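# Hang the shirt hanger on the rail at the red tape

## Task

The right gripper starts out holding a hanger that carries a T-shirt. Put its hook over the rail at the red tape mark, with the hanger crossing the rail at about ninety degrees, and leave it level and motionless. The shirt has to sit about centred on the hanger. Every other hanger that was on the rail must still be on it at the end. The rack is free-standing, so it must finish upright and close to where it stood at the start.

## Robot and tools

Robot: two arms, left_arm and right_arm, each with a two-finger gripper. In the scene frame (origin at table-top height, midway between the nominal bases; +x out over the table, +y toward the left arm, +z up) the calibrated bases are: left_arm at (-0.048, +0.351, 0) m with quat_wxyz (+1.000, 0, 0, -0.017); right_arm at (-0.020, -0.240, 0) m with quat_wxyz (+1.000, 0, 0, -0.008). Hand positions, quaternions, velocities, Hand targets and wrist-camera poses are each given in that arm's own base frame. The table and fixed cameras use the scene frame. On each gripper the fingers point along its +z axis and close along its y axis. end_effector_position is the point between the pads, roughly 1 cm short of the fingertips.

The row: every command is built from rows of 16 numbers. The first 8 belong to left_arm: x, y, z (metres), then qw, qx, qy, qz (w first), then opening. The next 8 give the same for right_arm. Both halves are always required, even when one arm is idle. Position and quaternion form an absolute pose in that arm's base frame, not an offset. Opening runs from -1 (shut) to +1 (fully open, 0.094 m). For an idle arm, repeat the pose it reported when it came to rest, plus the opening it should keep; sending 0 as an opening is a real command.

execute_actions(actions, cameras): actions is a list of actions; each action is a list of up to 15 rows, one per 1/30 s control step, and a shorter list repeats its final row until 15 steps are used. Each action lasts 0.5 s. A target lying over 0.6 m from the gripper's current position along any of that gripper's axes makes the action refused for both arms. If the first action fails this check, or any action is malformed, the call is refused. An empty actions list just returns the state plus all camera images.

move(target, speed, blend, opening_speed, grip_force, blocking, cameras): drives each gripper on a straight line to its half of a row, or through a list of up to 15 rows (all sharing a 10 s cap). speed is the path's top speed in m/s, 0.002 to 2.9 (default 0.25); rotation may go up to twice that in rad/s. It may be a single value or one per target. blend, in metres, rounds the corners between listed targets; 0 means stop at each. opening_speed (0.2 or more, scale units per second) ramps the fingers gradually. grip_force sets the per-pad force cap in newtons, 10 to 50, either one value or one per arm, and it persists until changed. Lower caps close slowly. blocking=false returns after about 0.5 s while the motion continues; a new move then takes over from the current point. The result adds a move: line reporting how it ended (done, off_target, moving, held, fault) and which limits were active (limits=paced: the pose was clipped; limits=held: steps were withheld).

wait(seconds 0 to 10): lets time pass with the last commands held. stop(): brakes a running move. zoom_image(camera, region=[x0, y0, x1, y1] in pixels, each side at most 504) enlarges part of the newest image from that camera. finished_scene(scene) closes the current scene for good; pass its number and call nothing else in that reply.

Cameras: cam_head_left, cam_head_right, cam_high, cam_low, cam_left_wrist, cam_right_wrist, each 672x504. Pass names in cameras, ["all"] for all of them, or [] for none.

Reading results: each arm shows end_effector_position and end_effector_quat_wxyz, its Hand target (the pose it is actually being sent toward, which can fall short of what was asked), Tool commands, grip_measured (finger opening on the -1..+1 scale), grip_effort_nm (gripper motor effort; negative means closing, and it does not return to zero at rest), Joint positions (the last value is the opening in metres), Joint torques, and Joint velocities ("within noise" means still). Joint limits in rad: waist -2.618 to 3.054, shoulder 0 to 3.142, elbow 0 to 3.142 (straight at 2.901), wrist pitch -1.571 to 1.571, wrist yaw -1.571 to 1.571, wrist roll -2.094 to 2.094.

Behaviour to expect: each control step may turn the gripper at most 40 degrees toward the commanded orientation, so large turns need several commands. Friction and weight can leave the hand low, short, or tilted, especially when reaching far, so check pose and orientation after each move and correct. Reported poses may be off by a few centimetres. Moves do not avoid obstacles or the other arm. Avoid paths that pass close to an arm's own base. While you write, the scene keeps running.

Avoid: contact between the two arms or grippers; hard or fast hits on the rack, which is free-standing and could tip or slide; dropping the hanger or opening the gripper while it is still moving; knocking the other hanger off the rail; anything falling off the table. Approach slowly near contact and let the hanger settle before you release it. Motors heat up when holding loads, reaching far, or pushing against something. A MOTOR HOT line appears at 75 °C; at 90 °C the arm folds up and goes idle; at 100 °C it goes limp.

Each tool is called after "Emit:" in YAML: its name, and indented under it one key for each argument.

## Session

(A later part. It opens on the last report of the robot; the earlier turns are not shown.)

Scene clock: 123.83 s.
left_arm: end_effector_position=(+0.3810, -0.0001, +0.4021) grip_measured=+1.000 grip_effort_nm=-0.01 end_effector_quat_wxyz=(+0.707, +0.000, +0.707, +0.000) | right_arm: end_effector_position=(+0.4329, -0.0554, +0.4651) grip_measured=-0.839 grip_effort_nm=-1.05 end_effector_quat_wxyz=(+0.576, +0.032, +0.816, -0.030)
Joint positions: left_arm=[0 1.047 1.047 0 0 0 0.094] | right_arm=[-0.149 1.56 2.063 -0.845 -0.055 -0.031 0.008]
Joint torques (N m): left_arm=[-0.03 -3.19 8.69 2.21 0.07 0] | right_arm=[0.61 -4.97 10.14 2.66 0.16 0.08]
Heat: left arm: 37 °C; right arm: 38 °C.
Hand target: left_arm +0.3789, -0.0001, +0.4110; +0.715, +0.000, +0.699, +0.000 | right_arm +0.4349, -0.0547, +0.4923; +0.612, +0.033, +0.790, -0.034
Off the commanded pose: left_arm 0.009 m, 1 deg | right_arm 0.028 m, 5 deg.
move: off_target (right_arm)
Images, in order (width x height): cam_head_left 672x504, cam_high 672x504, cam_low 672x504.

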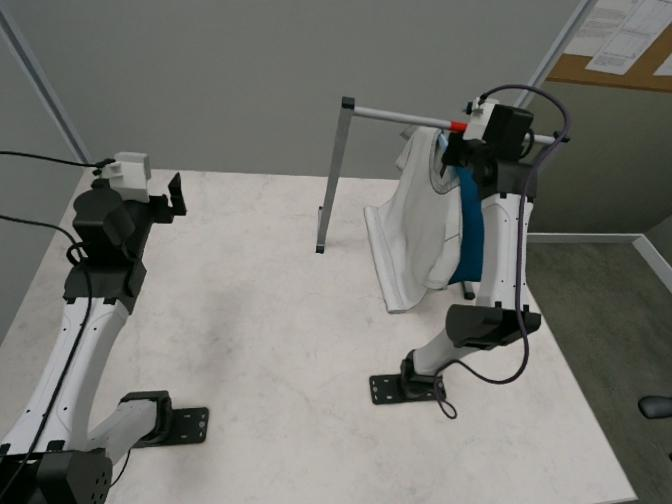

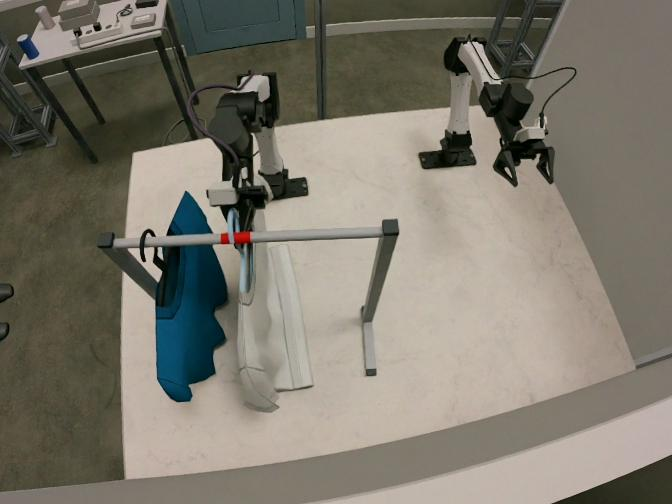

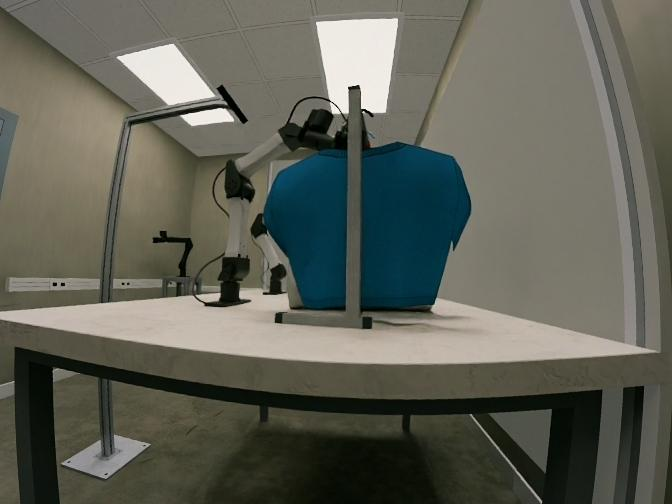

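Emit:
move:
  target: [0.379,0,0.411,0.715,0,0.699,0,1,0.44,-0.053,0.464,0.618,0.033,0.786,-0.034,-1]
  speed: 0.06
  cameras: ["cam_high","cam_low","cam_head_left","cam_head_right"]

Emit:
zoom_image:
  camera: "cam_high"
  region: [180, 140, 320, 280]

Emit:
zoom_image:
  camera: "cam_low"
  region: [300, 90, 400, 170]

Emit:
zoom_image:
  camera: "cam_head_left"
  region: [400, 90, 560, 210]

Emit:
zoom_image:
  camera: "cam_head_right"
  region: [390, 80, 550, 200]

Scene clock: 134.13 s.
left_arm: end_effector_position=(+0.3810, -0.0001, +0.4021) grip_measured=+1.000 grip_effort_nm=-0.01 end_effector_quat_wxyz=(+0.707, +0.000, +0.707, +0.000) | right_arm: end_effector_position=(+0.4442, -0.0549, +0.4390) grip_measured=-0.839 grip_effort_nm=-1.05 end_effector_quat_wxyz=(+0.583, +0.032, +0.811, -0.030)
Joint positions: left_arm=[0 1.047 1.047 0 0 0 0.094] | right_arm=[-0.141 1.508 1.861 -0.677 -0.047 -0.028 0.008]
Joint torques (N m): left_arm=[-0.03 -3.15 8.66 2.21 0.07 0.02] | right_arm=[0.64 -8.36 6.86 2.7 0.17 0.08]
Heat: left arm: 38 °C; right arm: 39 °C.
Hand target: left_arm +0.3789, -0.0001, +0.4110; +0.715, +0.000, +0.699, +0.000 | right_arm +0.4388, -0.0530, +0.4638; +0.617, +0.033, +0.786, -0.034
Off the commanded pose: left_arm 0.009 m, 1 deg | right_arm 0.025 m, 5 deg.
move: off_target (right_arm)
Images, in order (width x height): cam_head_left 672x504, cam_head_right 672x504, cam_high 672x504, cam_low 672x504.

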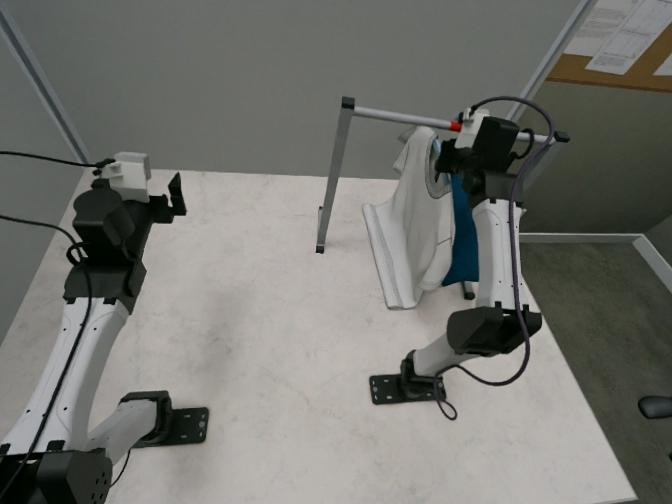

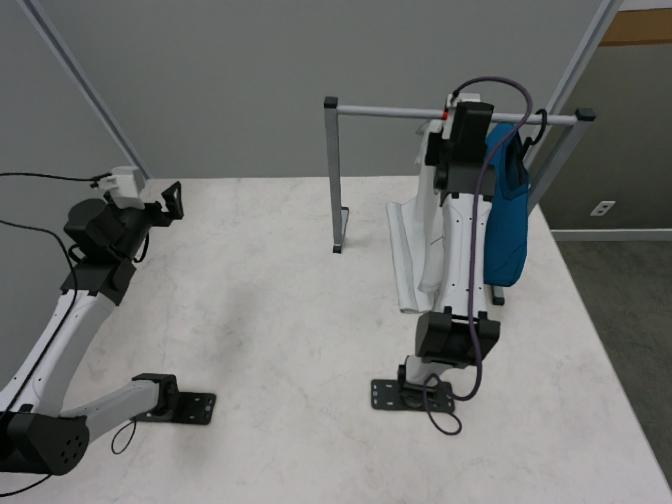

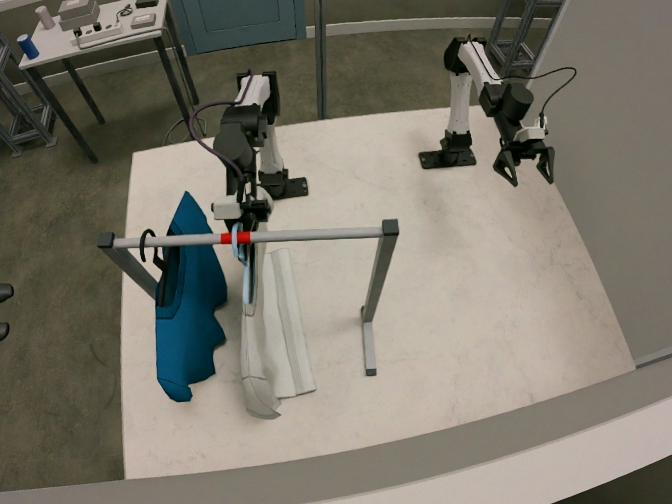

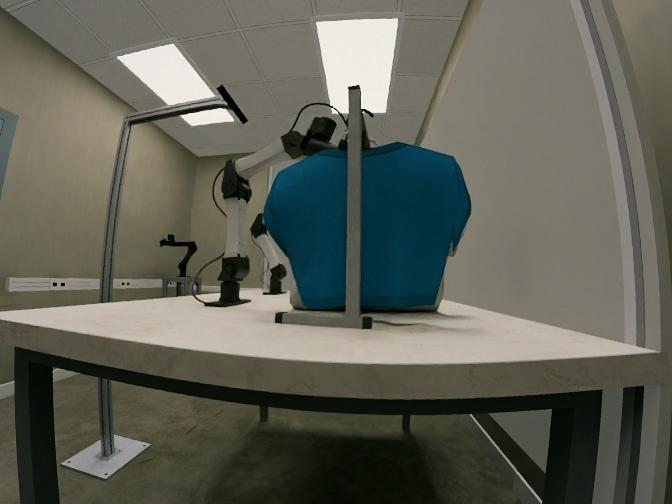

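Scaled by 3.600 from the camera's 672x504 image, which has a finer 960x720 frame.

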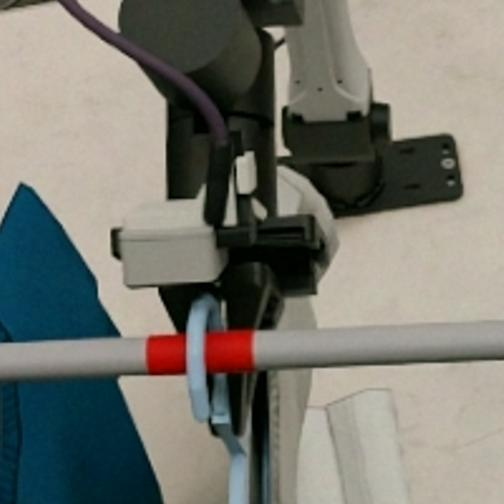

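Scaled by 5.040 from the camera's 672x504 image, which has a finer 960x720 frame.

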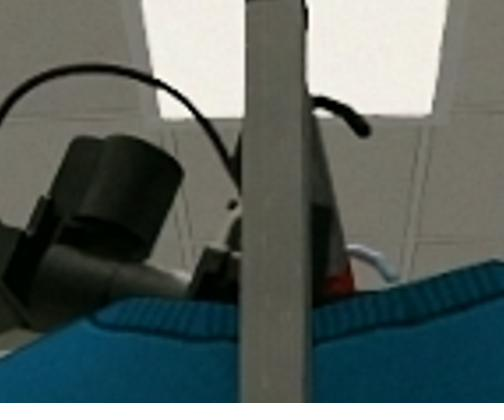

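Scaled by 3.150 from the camera's 672x504 image, which has a finer 960x720 frame.

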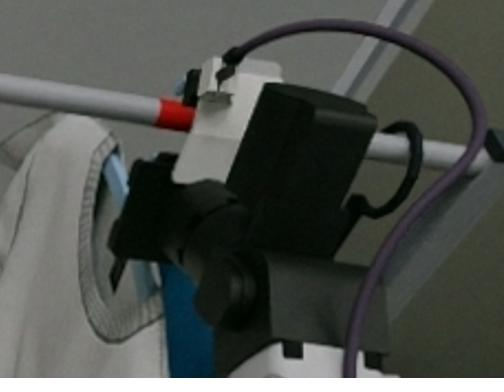

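Scaled by 3.150 from the camera's 672x504 image, which has a finer 960x720 frame.

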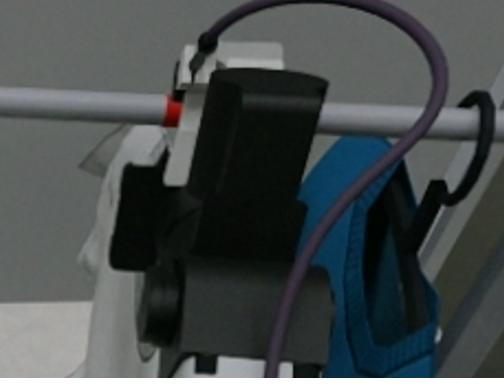

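Emit:
move:
  target: [0.379,0,0.411,0.715,0,0.699,0,1,0.432,-0.053,0.45,0.618,0.033,0.786,-0.034,-1]
  speed: 0.05
  cameras: ["cam_high","cam_low","cam_head_left"]

Emit:
zoom_image:
  camera: "cam_high"
  region: [180, 140, 320, 280]

Emit:
zoom_image:
  camera: "cam_low"
  region: [300, 90, 400, 170]

Scene clock: 144.00 s.
left_arm: end_effector_position=(+0.3810, -0.0001, +0.4021) grip_measured=+1.000 grip_effort_nm=-0.01 end_effector_quat_wxyz=(+0.707, +0.000, +0.707, +0.000) | right_arm: end_effector_position=(+0.4372, -0.0539, +0.4317) grip_measured=-0.839 grip_effort_nm=-1.05 end_effector_quat_wxyz=(+0.592, +0.032, +0.805, -0.031)
Joint positions: left_arm=[0 1.047 1.047 0 0 0 0.094] | right_arm=[-0.141 1.447 1.748 -0.602 -0.047 -0.028 0.008]
Joint torques (N m): left_arm=[-0.02 -3.17 8.76 2.21 0.05 0.01] | right_arm=[0.32 -7.82 6.76 2.56 0.13 0.06]
Heat: left arm: 38 °C; right arm: 40 °C.
Hand target: left_arm +0.3789, -0.0001, +0.4110; +0.715, +0.000, +0.699, +0.000 | right_arm +0.4314, -0.0530, +0.4500; +0.617, +0.033, +0.785, -0.034
Off the commanded pose: left_arm 0.009 m, 1 deg | right_arm 0.019 m, 4 deg.
move: off_target (right_arm)
Images, in order (width x height): cam_head_left 672x504, cam_high 672x504, cam_low 672x504.

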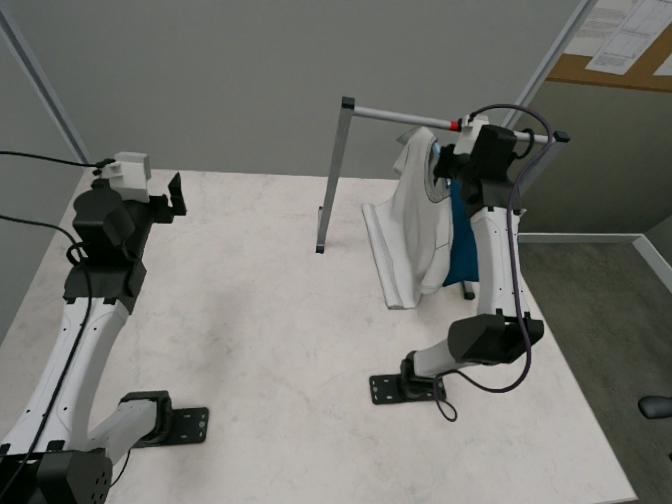

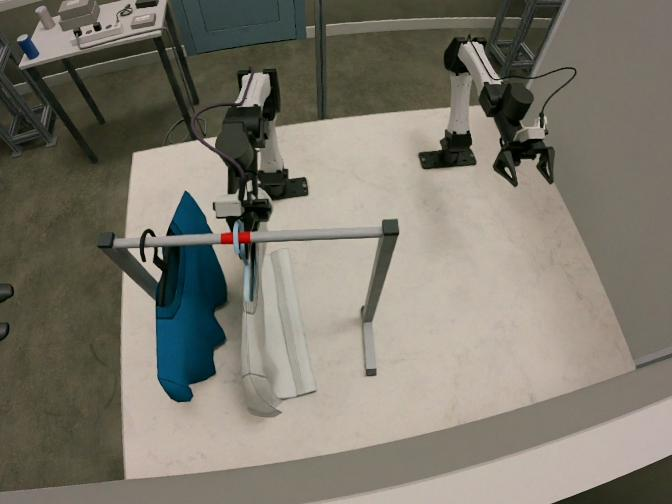

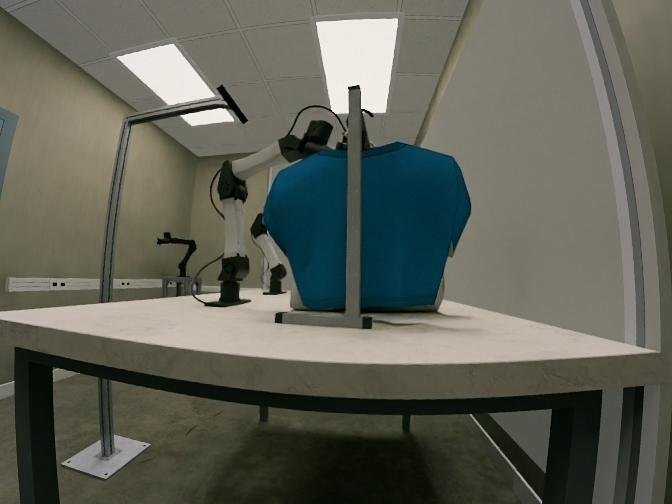

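Scaled by 3.600 from the camera's 672x504 image, which has a finer 960x720 frame.

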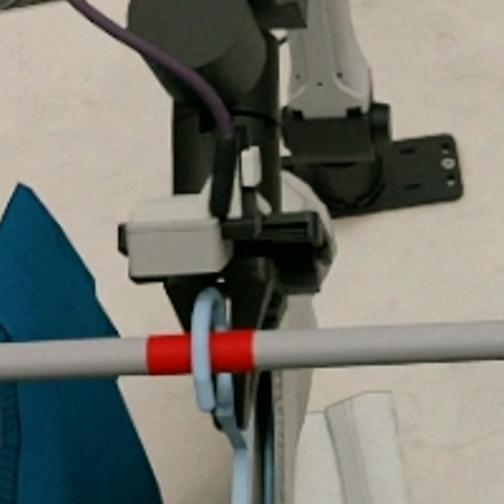

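Scaled by 5.040 from the camera's 672x504 image, which has a finer 960x720 frame.

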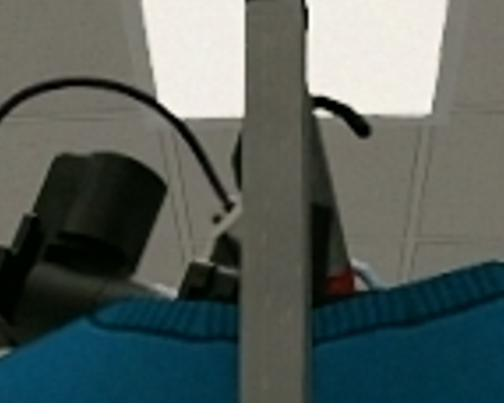

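Emit:
move:
  target: [0.379,0,0.411,0.715,0,0.699,0,1,0.432,-0.053,0.44,0.618,0.033,0.786,-0.034,-1]
  speed: 0.05

Emit:
move:
  target: [0.379,0,0.411,0.715,0,0.699,0,1,0.432,-0.053,0.43,0.618,0.033,0.786,-0.034,-1]
  speed: 0.05
  cameras: ["cam_high","cam_low","cam_head_left"]

Emit:
zoom_image:
  camera: "cam_high"
  region: [180, 140, 320, 280]

Emit:
zoom_image:
  camera: "cam_low"
  region: [300, 90, 400, 170]

Scene clock: 149.50 s.
left_arm: end_effector_position=(+0.3810, -0.0001, +0.4021) grip_measured=+1.000 grip_effort_nm=-0.01 end_effector_quat_wxyz=(+0.707, +0.000, +0.707, +0.000) | right_arm: end_effector_position=(+0.4390, -0.0541, +0.4310) grip_measured=-0.839 grip_effort_nm=-1.05 end_effector_quat_wxyz=(+0.606, +0.031, +0.794, -0.033)
Joint positions: left_arm=[0 1.047 1.047 0 0 0 0.094] | right_arm=[-0.141 1.427 1.69 -0.53 -0.047 -0.028 0.008]
Joint torques (N m): left_arm=[-0.08 -3.19 8.58 2.23 0.07 0.01] | right_arm=[0.32 -7.64 6.45 2.31 0.13 0.07]
Heat: left arm: 38 °C; right arm: 40 °C.
Hand target: left_arm +0.3789, -0.0001, +0.4110; +0.715, +0.000, +0.699, +0.000 | right_arm +0.4320, -0.0531, +0.4401; +0.617, +0.033, +0.785, -0.034
Off the commanded pose: left_arm 0.009 m, 1 deg | right_arm 0.011 m, 2 deg.
move: off_target (right_arm)

Scene clock: 150.33 s.
left_arm: end_effector_position=(+0.3810, -0.0001, +0.4021) grip_measured=+1.000 grip_effort_nm=-0.01 end_effector_quat_wxyz=(+0.707, +0.000, +0.707, +0.000) | right_arm: end_effector_position=(+0.4402, -0.0543, +0.4304) grip_measured=-0.839 grip_effort_nm=-1.04 end_effector_quat_wxyz=(+0.619, +0.030, +0.784, -0.034)
Joint positions: left_arm=[0 1.047 1.047 0 0 0 0.094] | right_arm=[-0.141 1.408 1.635 -0.46 -0.047 -0.028 0.008]
Joint torques (N m): left_arm=[-0.01 -3.1 8.62 2.21 0.09 0.03] | right_arm=[0.34 -7.49 6.15 2.04 0.13 0.06]
Heat: left arm: 38 °C; right arm: 40 °C.
Hand target: left_arm +0.3789, -0.0001, +0.4110; +0.715, +0.000, +0.699, +0.000 | right_arm +0.4322, -0.0531, +0.4300; +0.617, +0.033, +0.785, -0.034
Off the commanded pose: left_arm 0.009 m, 1 deg | right_arm 0.008 m, 0 deg.
move: done
Images, in order (width x height): cam_head_left 672x504, cam_high 672x504, cam_low 672x504.

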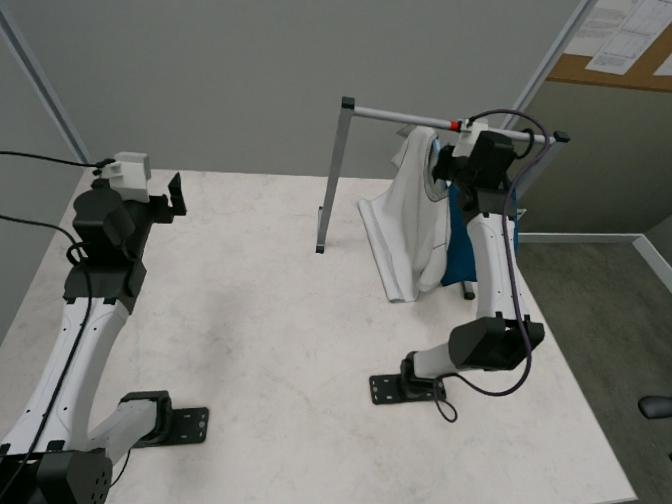

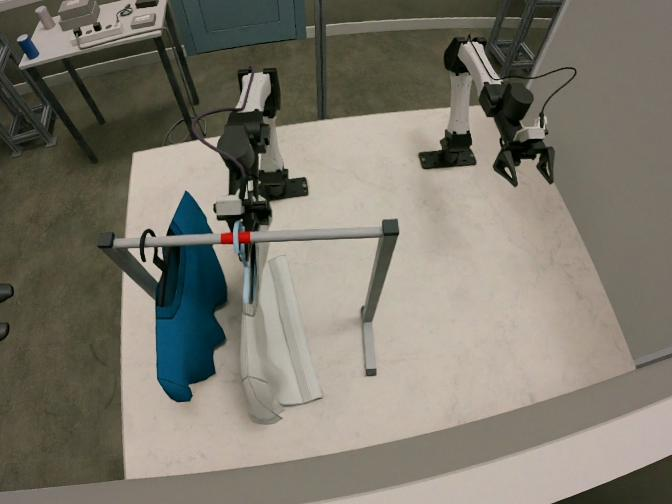

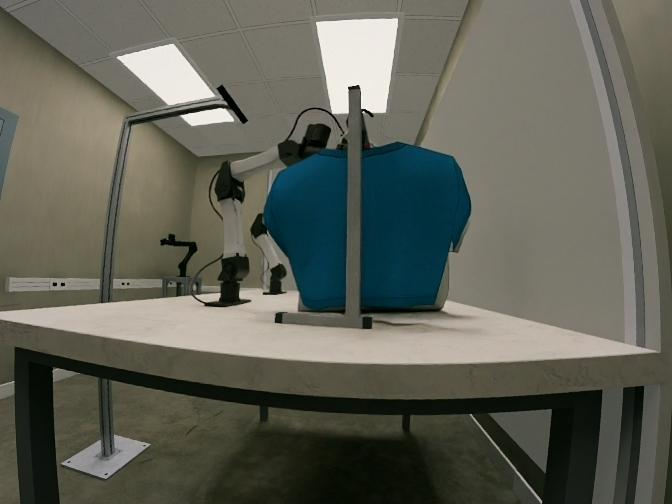

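Scaled by 3.600 from the camera's 672x504 image, which has a finer 960x720 frame.

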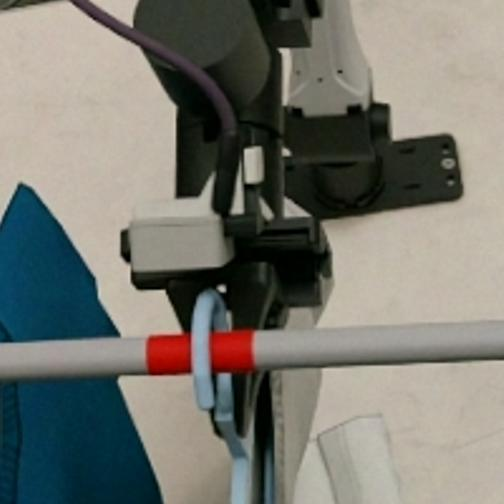

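Scaled by 5.040 from the camera's 672x504 image, which has a finer 960x720 frame.

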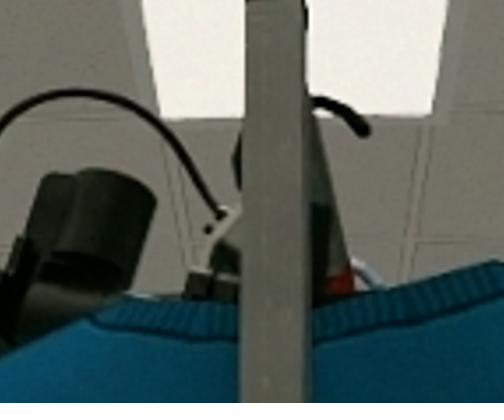

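Emit:
move:
  target: [0.379,0,0.411,0.715,0,0.699,0,1,0.436,-0.0535,0.432,0.587,0.032,0.808,-0.032,-1]
  speed: 0.05

Emit:
move:
  target: [0.379,0,0.411,0.715,0,0.699,0,1,0.436,-0.0535,0.432,0.587,0.032,0.808,-0.032,-0.4]
  opening_speed: 0.3
  cameras: ["cam_high","cam_low","cam_right_wrist"]

Emit:
zoom_image:
  camera: "cam_high"
  region: [180, 140, 320, 280]

Emit:
zoom_image:
  camera: "cam_low"
  region: [300, 90, 400, 170]

Scene clock: 156.40 s.
left_arm: end_effector_position=(+0.3810, -0.0001, +0.4021) grip_measured=+1.000 grip_effort_nm=-0.01 end_effector_quat_wxyz=(+0.707, +0.000, +0.707, +0.000) | right_arm: end_effector_position=(+0.4365, -0.0538, +0.4309) grip_measured=-0.839 grip_effort_nm=-1.05 end_effector_quat_wxyz=(+0.593, +0.032, +0.804, -0.031)
Joint positions: left_arm=[0 1.047 1.047 0 0 0 0.094] | right_arm=[-0.141 1.442 1.737 -0.595 -0.047 -0.028 0.008]
Joint torques (N m): left_arm=[-0.13 -3.17 8.65 2.22 0.07 0.02] | right_arm=[0.27 -4.07 10.13 1.86 0.11 0]
Heat: left arm: 39 °C; right arm: 39 °C.
Hand target: left_arm +0.3789, -0.0001, +0.4110; +0.715, +0.000, +0.699, +0.000 | right_arm +0.4360, -0.0536, +0.4319; +0.588, +0.032, +0.808, -0.032
Off the commanded pose: left_arm 0.009 m, 1 deg | right_arm 0.001 m, 1 deg.
move: done

Scene clock: 158.60 s.
left_arm: end_effector_position=(+0.3810, -0.0001, +0.4021) grip_measured=+1.000 grip_effort_nm=-0.01 end_effector_quat_wxyz=(+0.707, +0.000, +0.707, +0.000) | right_arm: end_effector_position=(+0.4354, -0.0536, +0.4274) grip_measured=-0.402 grip_effort_nm=0.07 end_effector_quat_wxyz=(+0.587, +0.032, +0.808, -0.031)
Joint positions: left_arm=[0 1.047 1.047 0 0 0 0.094] | right_arm=[-0.141 1.442 1.737 -0.61 -0.047 -0.028 0.028]
Joint torques (N m): left_arm=[-0.05 -3.18 8.65 2.21 0.08 0.03] | right_arm=[0.27 -4.05 10.18 1.99 0.11 0]
Heat: left arm: 39 °C; right arm: 39 °C.
Hand target: left_arm +0.3789, -0.0001, +0.4110; +0.715, +0.000, +0.699, +0.000 | right_arm +0.4360, -0.0536, +0.4319; +0.587, +0.032, +0.808, -0.032
Off the commanded pose: left_arm 0.009 m, 1 deg | right_arm 0.005 m, 0 deg.
move: done
Images, in order (width x height): cam_high 672x504, cam_low 672x504, cam_right_wrist 672x504.

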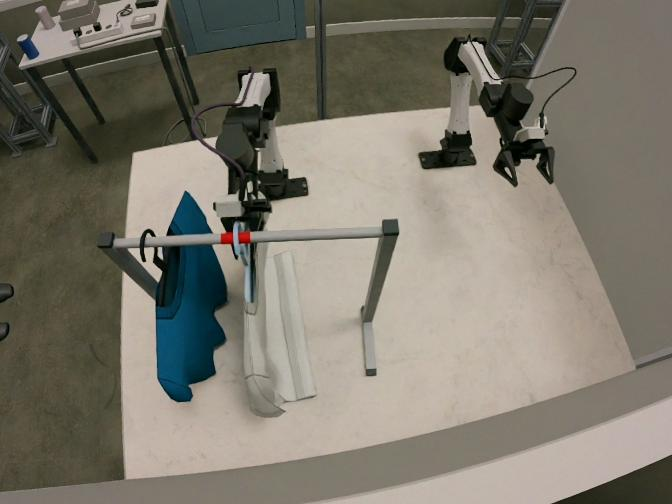

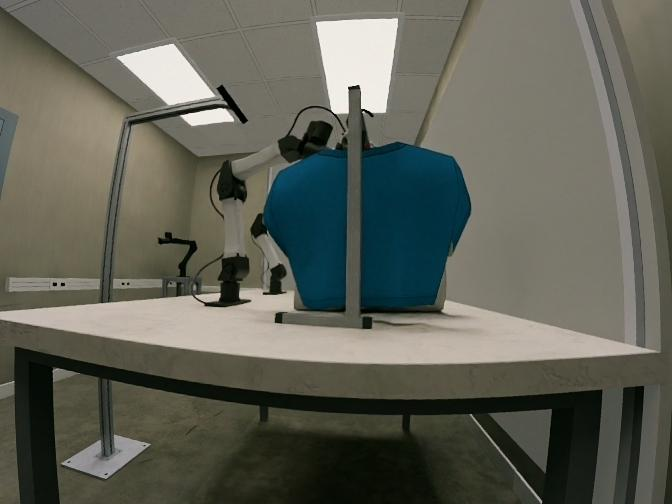

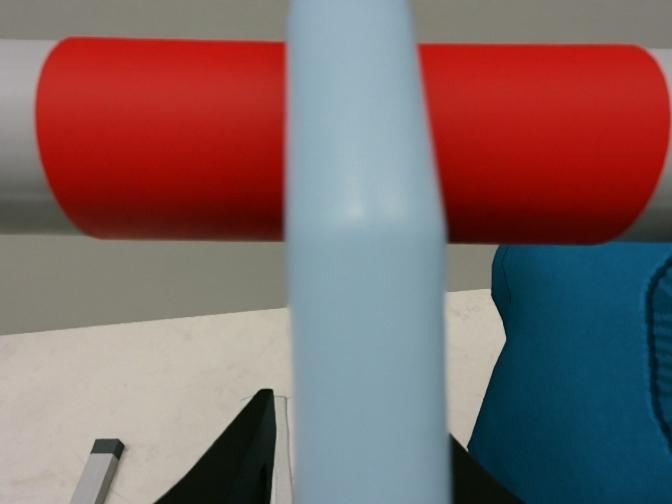

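Scaled by 3.600 from the camera's 672x504 image, which has a finer 960x720 frame.

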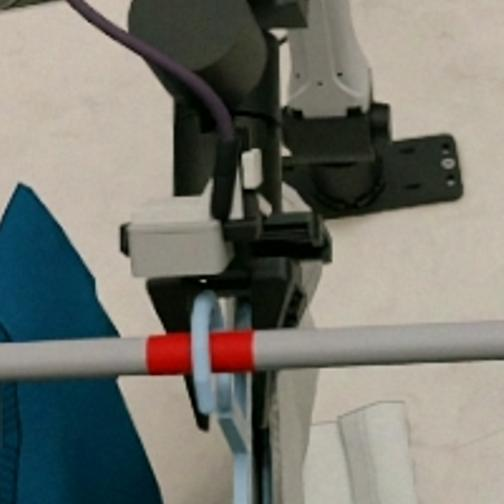

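Scaled by 5.040 from the camera's 672x504 image, which has a finer 960x720 frame.

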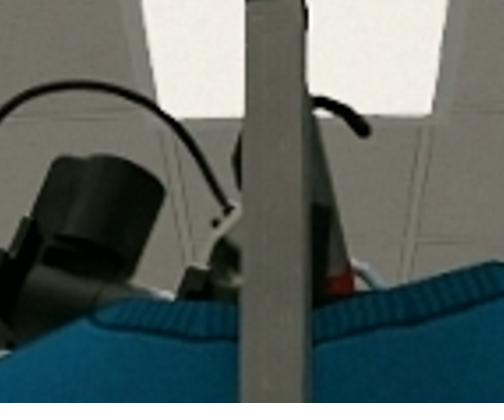

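Emit:
move:
  target:
    - [0.379,0,0.411,0.715,0,0.699,0,1,0.436,-0.0535,0.432,0.587,0.032,0.808,-0.032,0.1]
    - [0.379,0,0.411,0.715,0,0.699,0,1,0.36,-0.045,0.46,0.587,0.032,0.808,-0.032,0.1]
    - [0.379,0,0.411,0.715,0,0.699,0,1,0.25,-0.035,0.5,0.587,0.032,0.808,-0.032,0.1]
  blend: [0,0.03,0]
  speed: 0.12
  opening_speed: 0.5
  cameras: ["all"]

Emit:
zoom_image:
  camera: "cam_high"
  region: [160, 180, 340, 440]

Emit:
zoom_image:
  camera: "cam_head_right"
  region: [360, 80, 600, 340]

Scene clock: 170.63 s.
left_arm: end_effector_position=(+0.3810, -0.0001, +0.4021) grip_measured=+1.000 grip_effort_nm=-0.01 end_effector_quat_wxyz=(+0.707, +0.000, +0.707, +0.000) | right_arm: end_effector_position=(+0.2526, -0.0357, +0.4991) grip_measured=+0.098 grip_effort_nm=0.07 end_effector_quat_wxyz=(+0.589, +0.035, +0.807, -0.033)
Joint positions: left_arm=[0 1.047 1.047 0 0 0 0.094] | right_arm=[-0.217 1.115 1.969 -1.166 -0.113 -0.048 0.052]
Joint torques (N m): left_arm=[-0.05 -3.18 8.7 2.21 0.08 0.01] | right_arm=[-0.42 0.61 6.27 1.97 -0.05 -0.09]
Heat: left arm: 39 °C; right arm: 39 °C.
Hand target: left_arm +0.3789, -0.0001, +0.4110; +0.715, +0.000, +0.699, +0.000 | right_arm +0.2500, -0.0350, +0.5000; +0.587, +0.032, +0.808, -0.032
Off the commanded pose: left_arm 0.009 m, 1 deg | right_arm 0.003 m, 0 deg.
move: done

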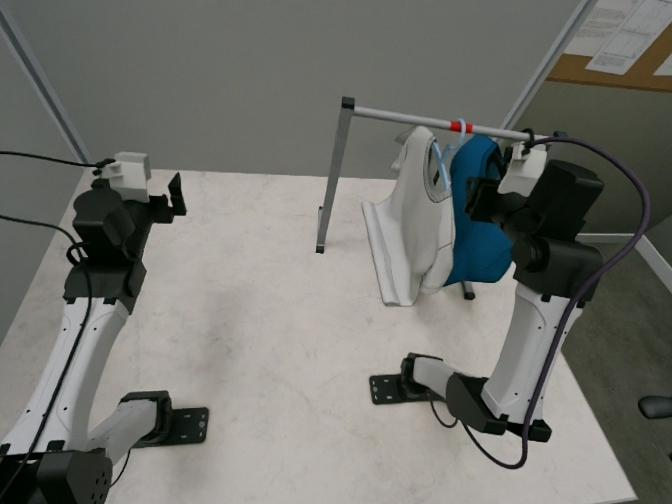

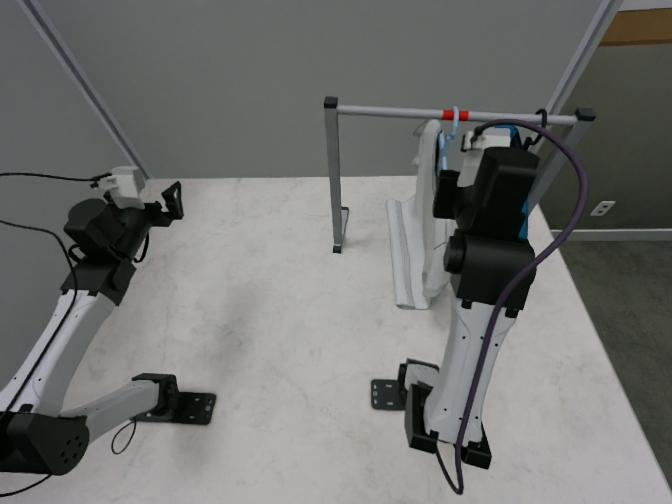

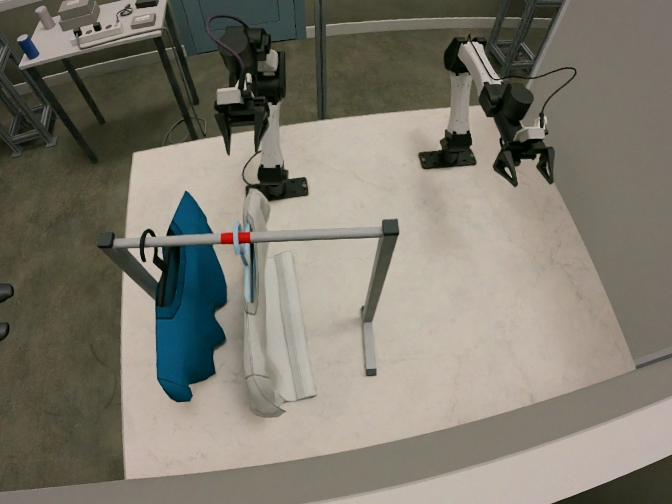

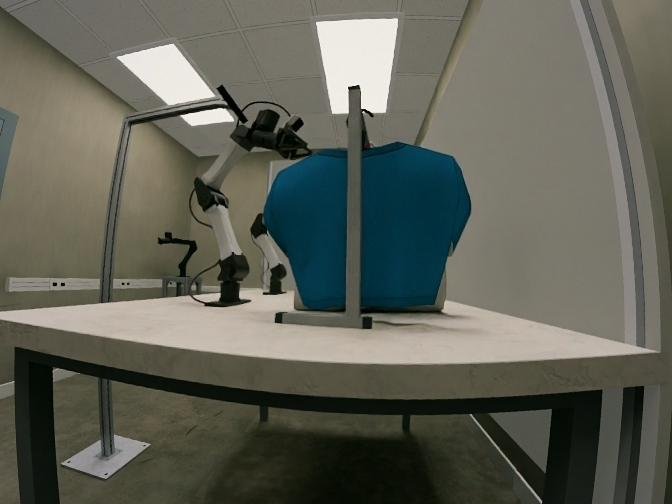

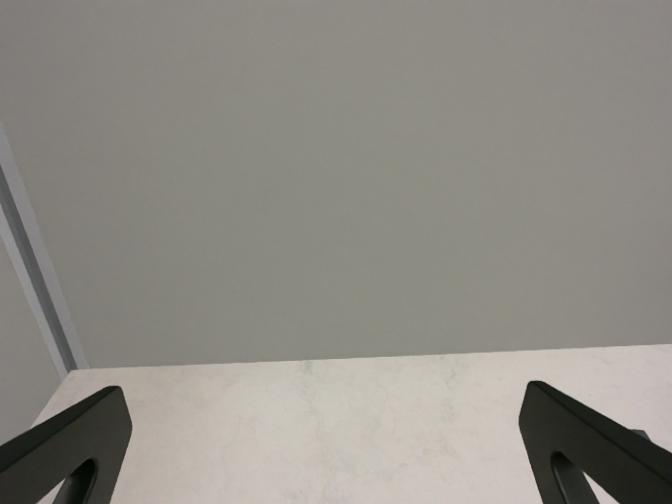

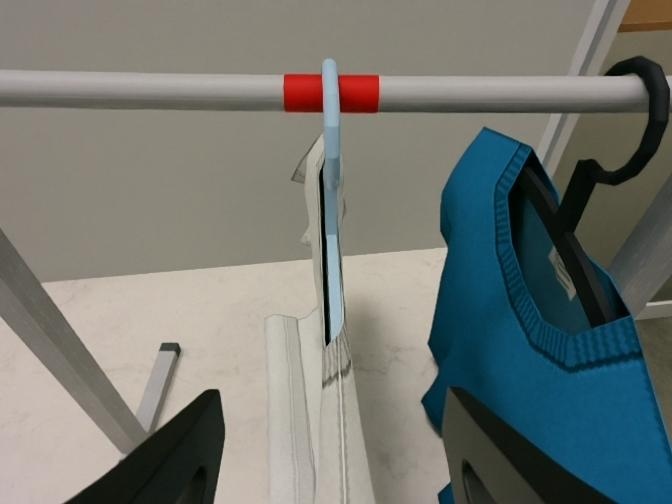

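Scaled by 1.938 from the camera's 672x504 image, which has a finer 960x720 frame.

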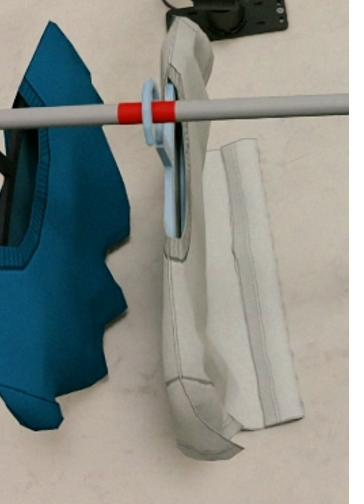

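Scaled by 1.938 from the camera's 672x504 image, which has a finer 960x720 frame.

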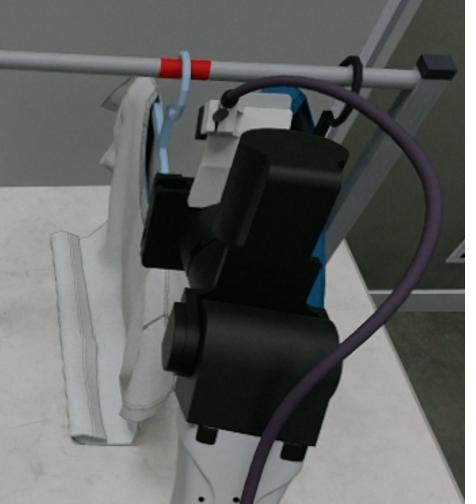

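Emit:
finished_scene:
  scene: 1

The scene is finished: the task was done.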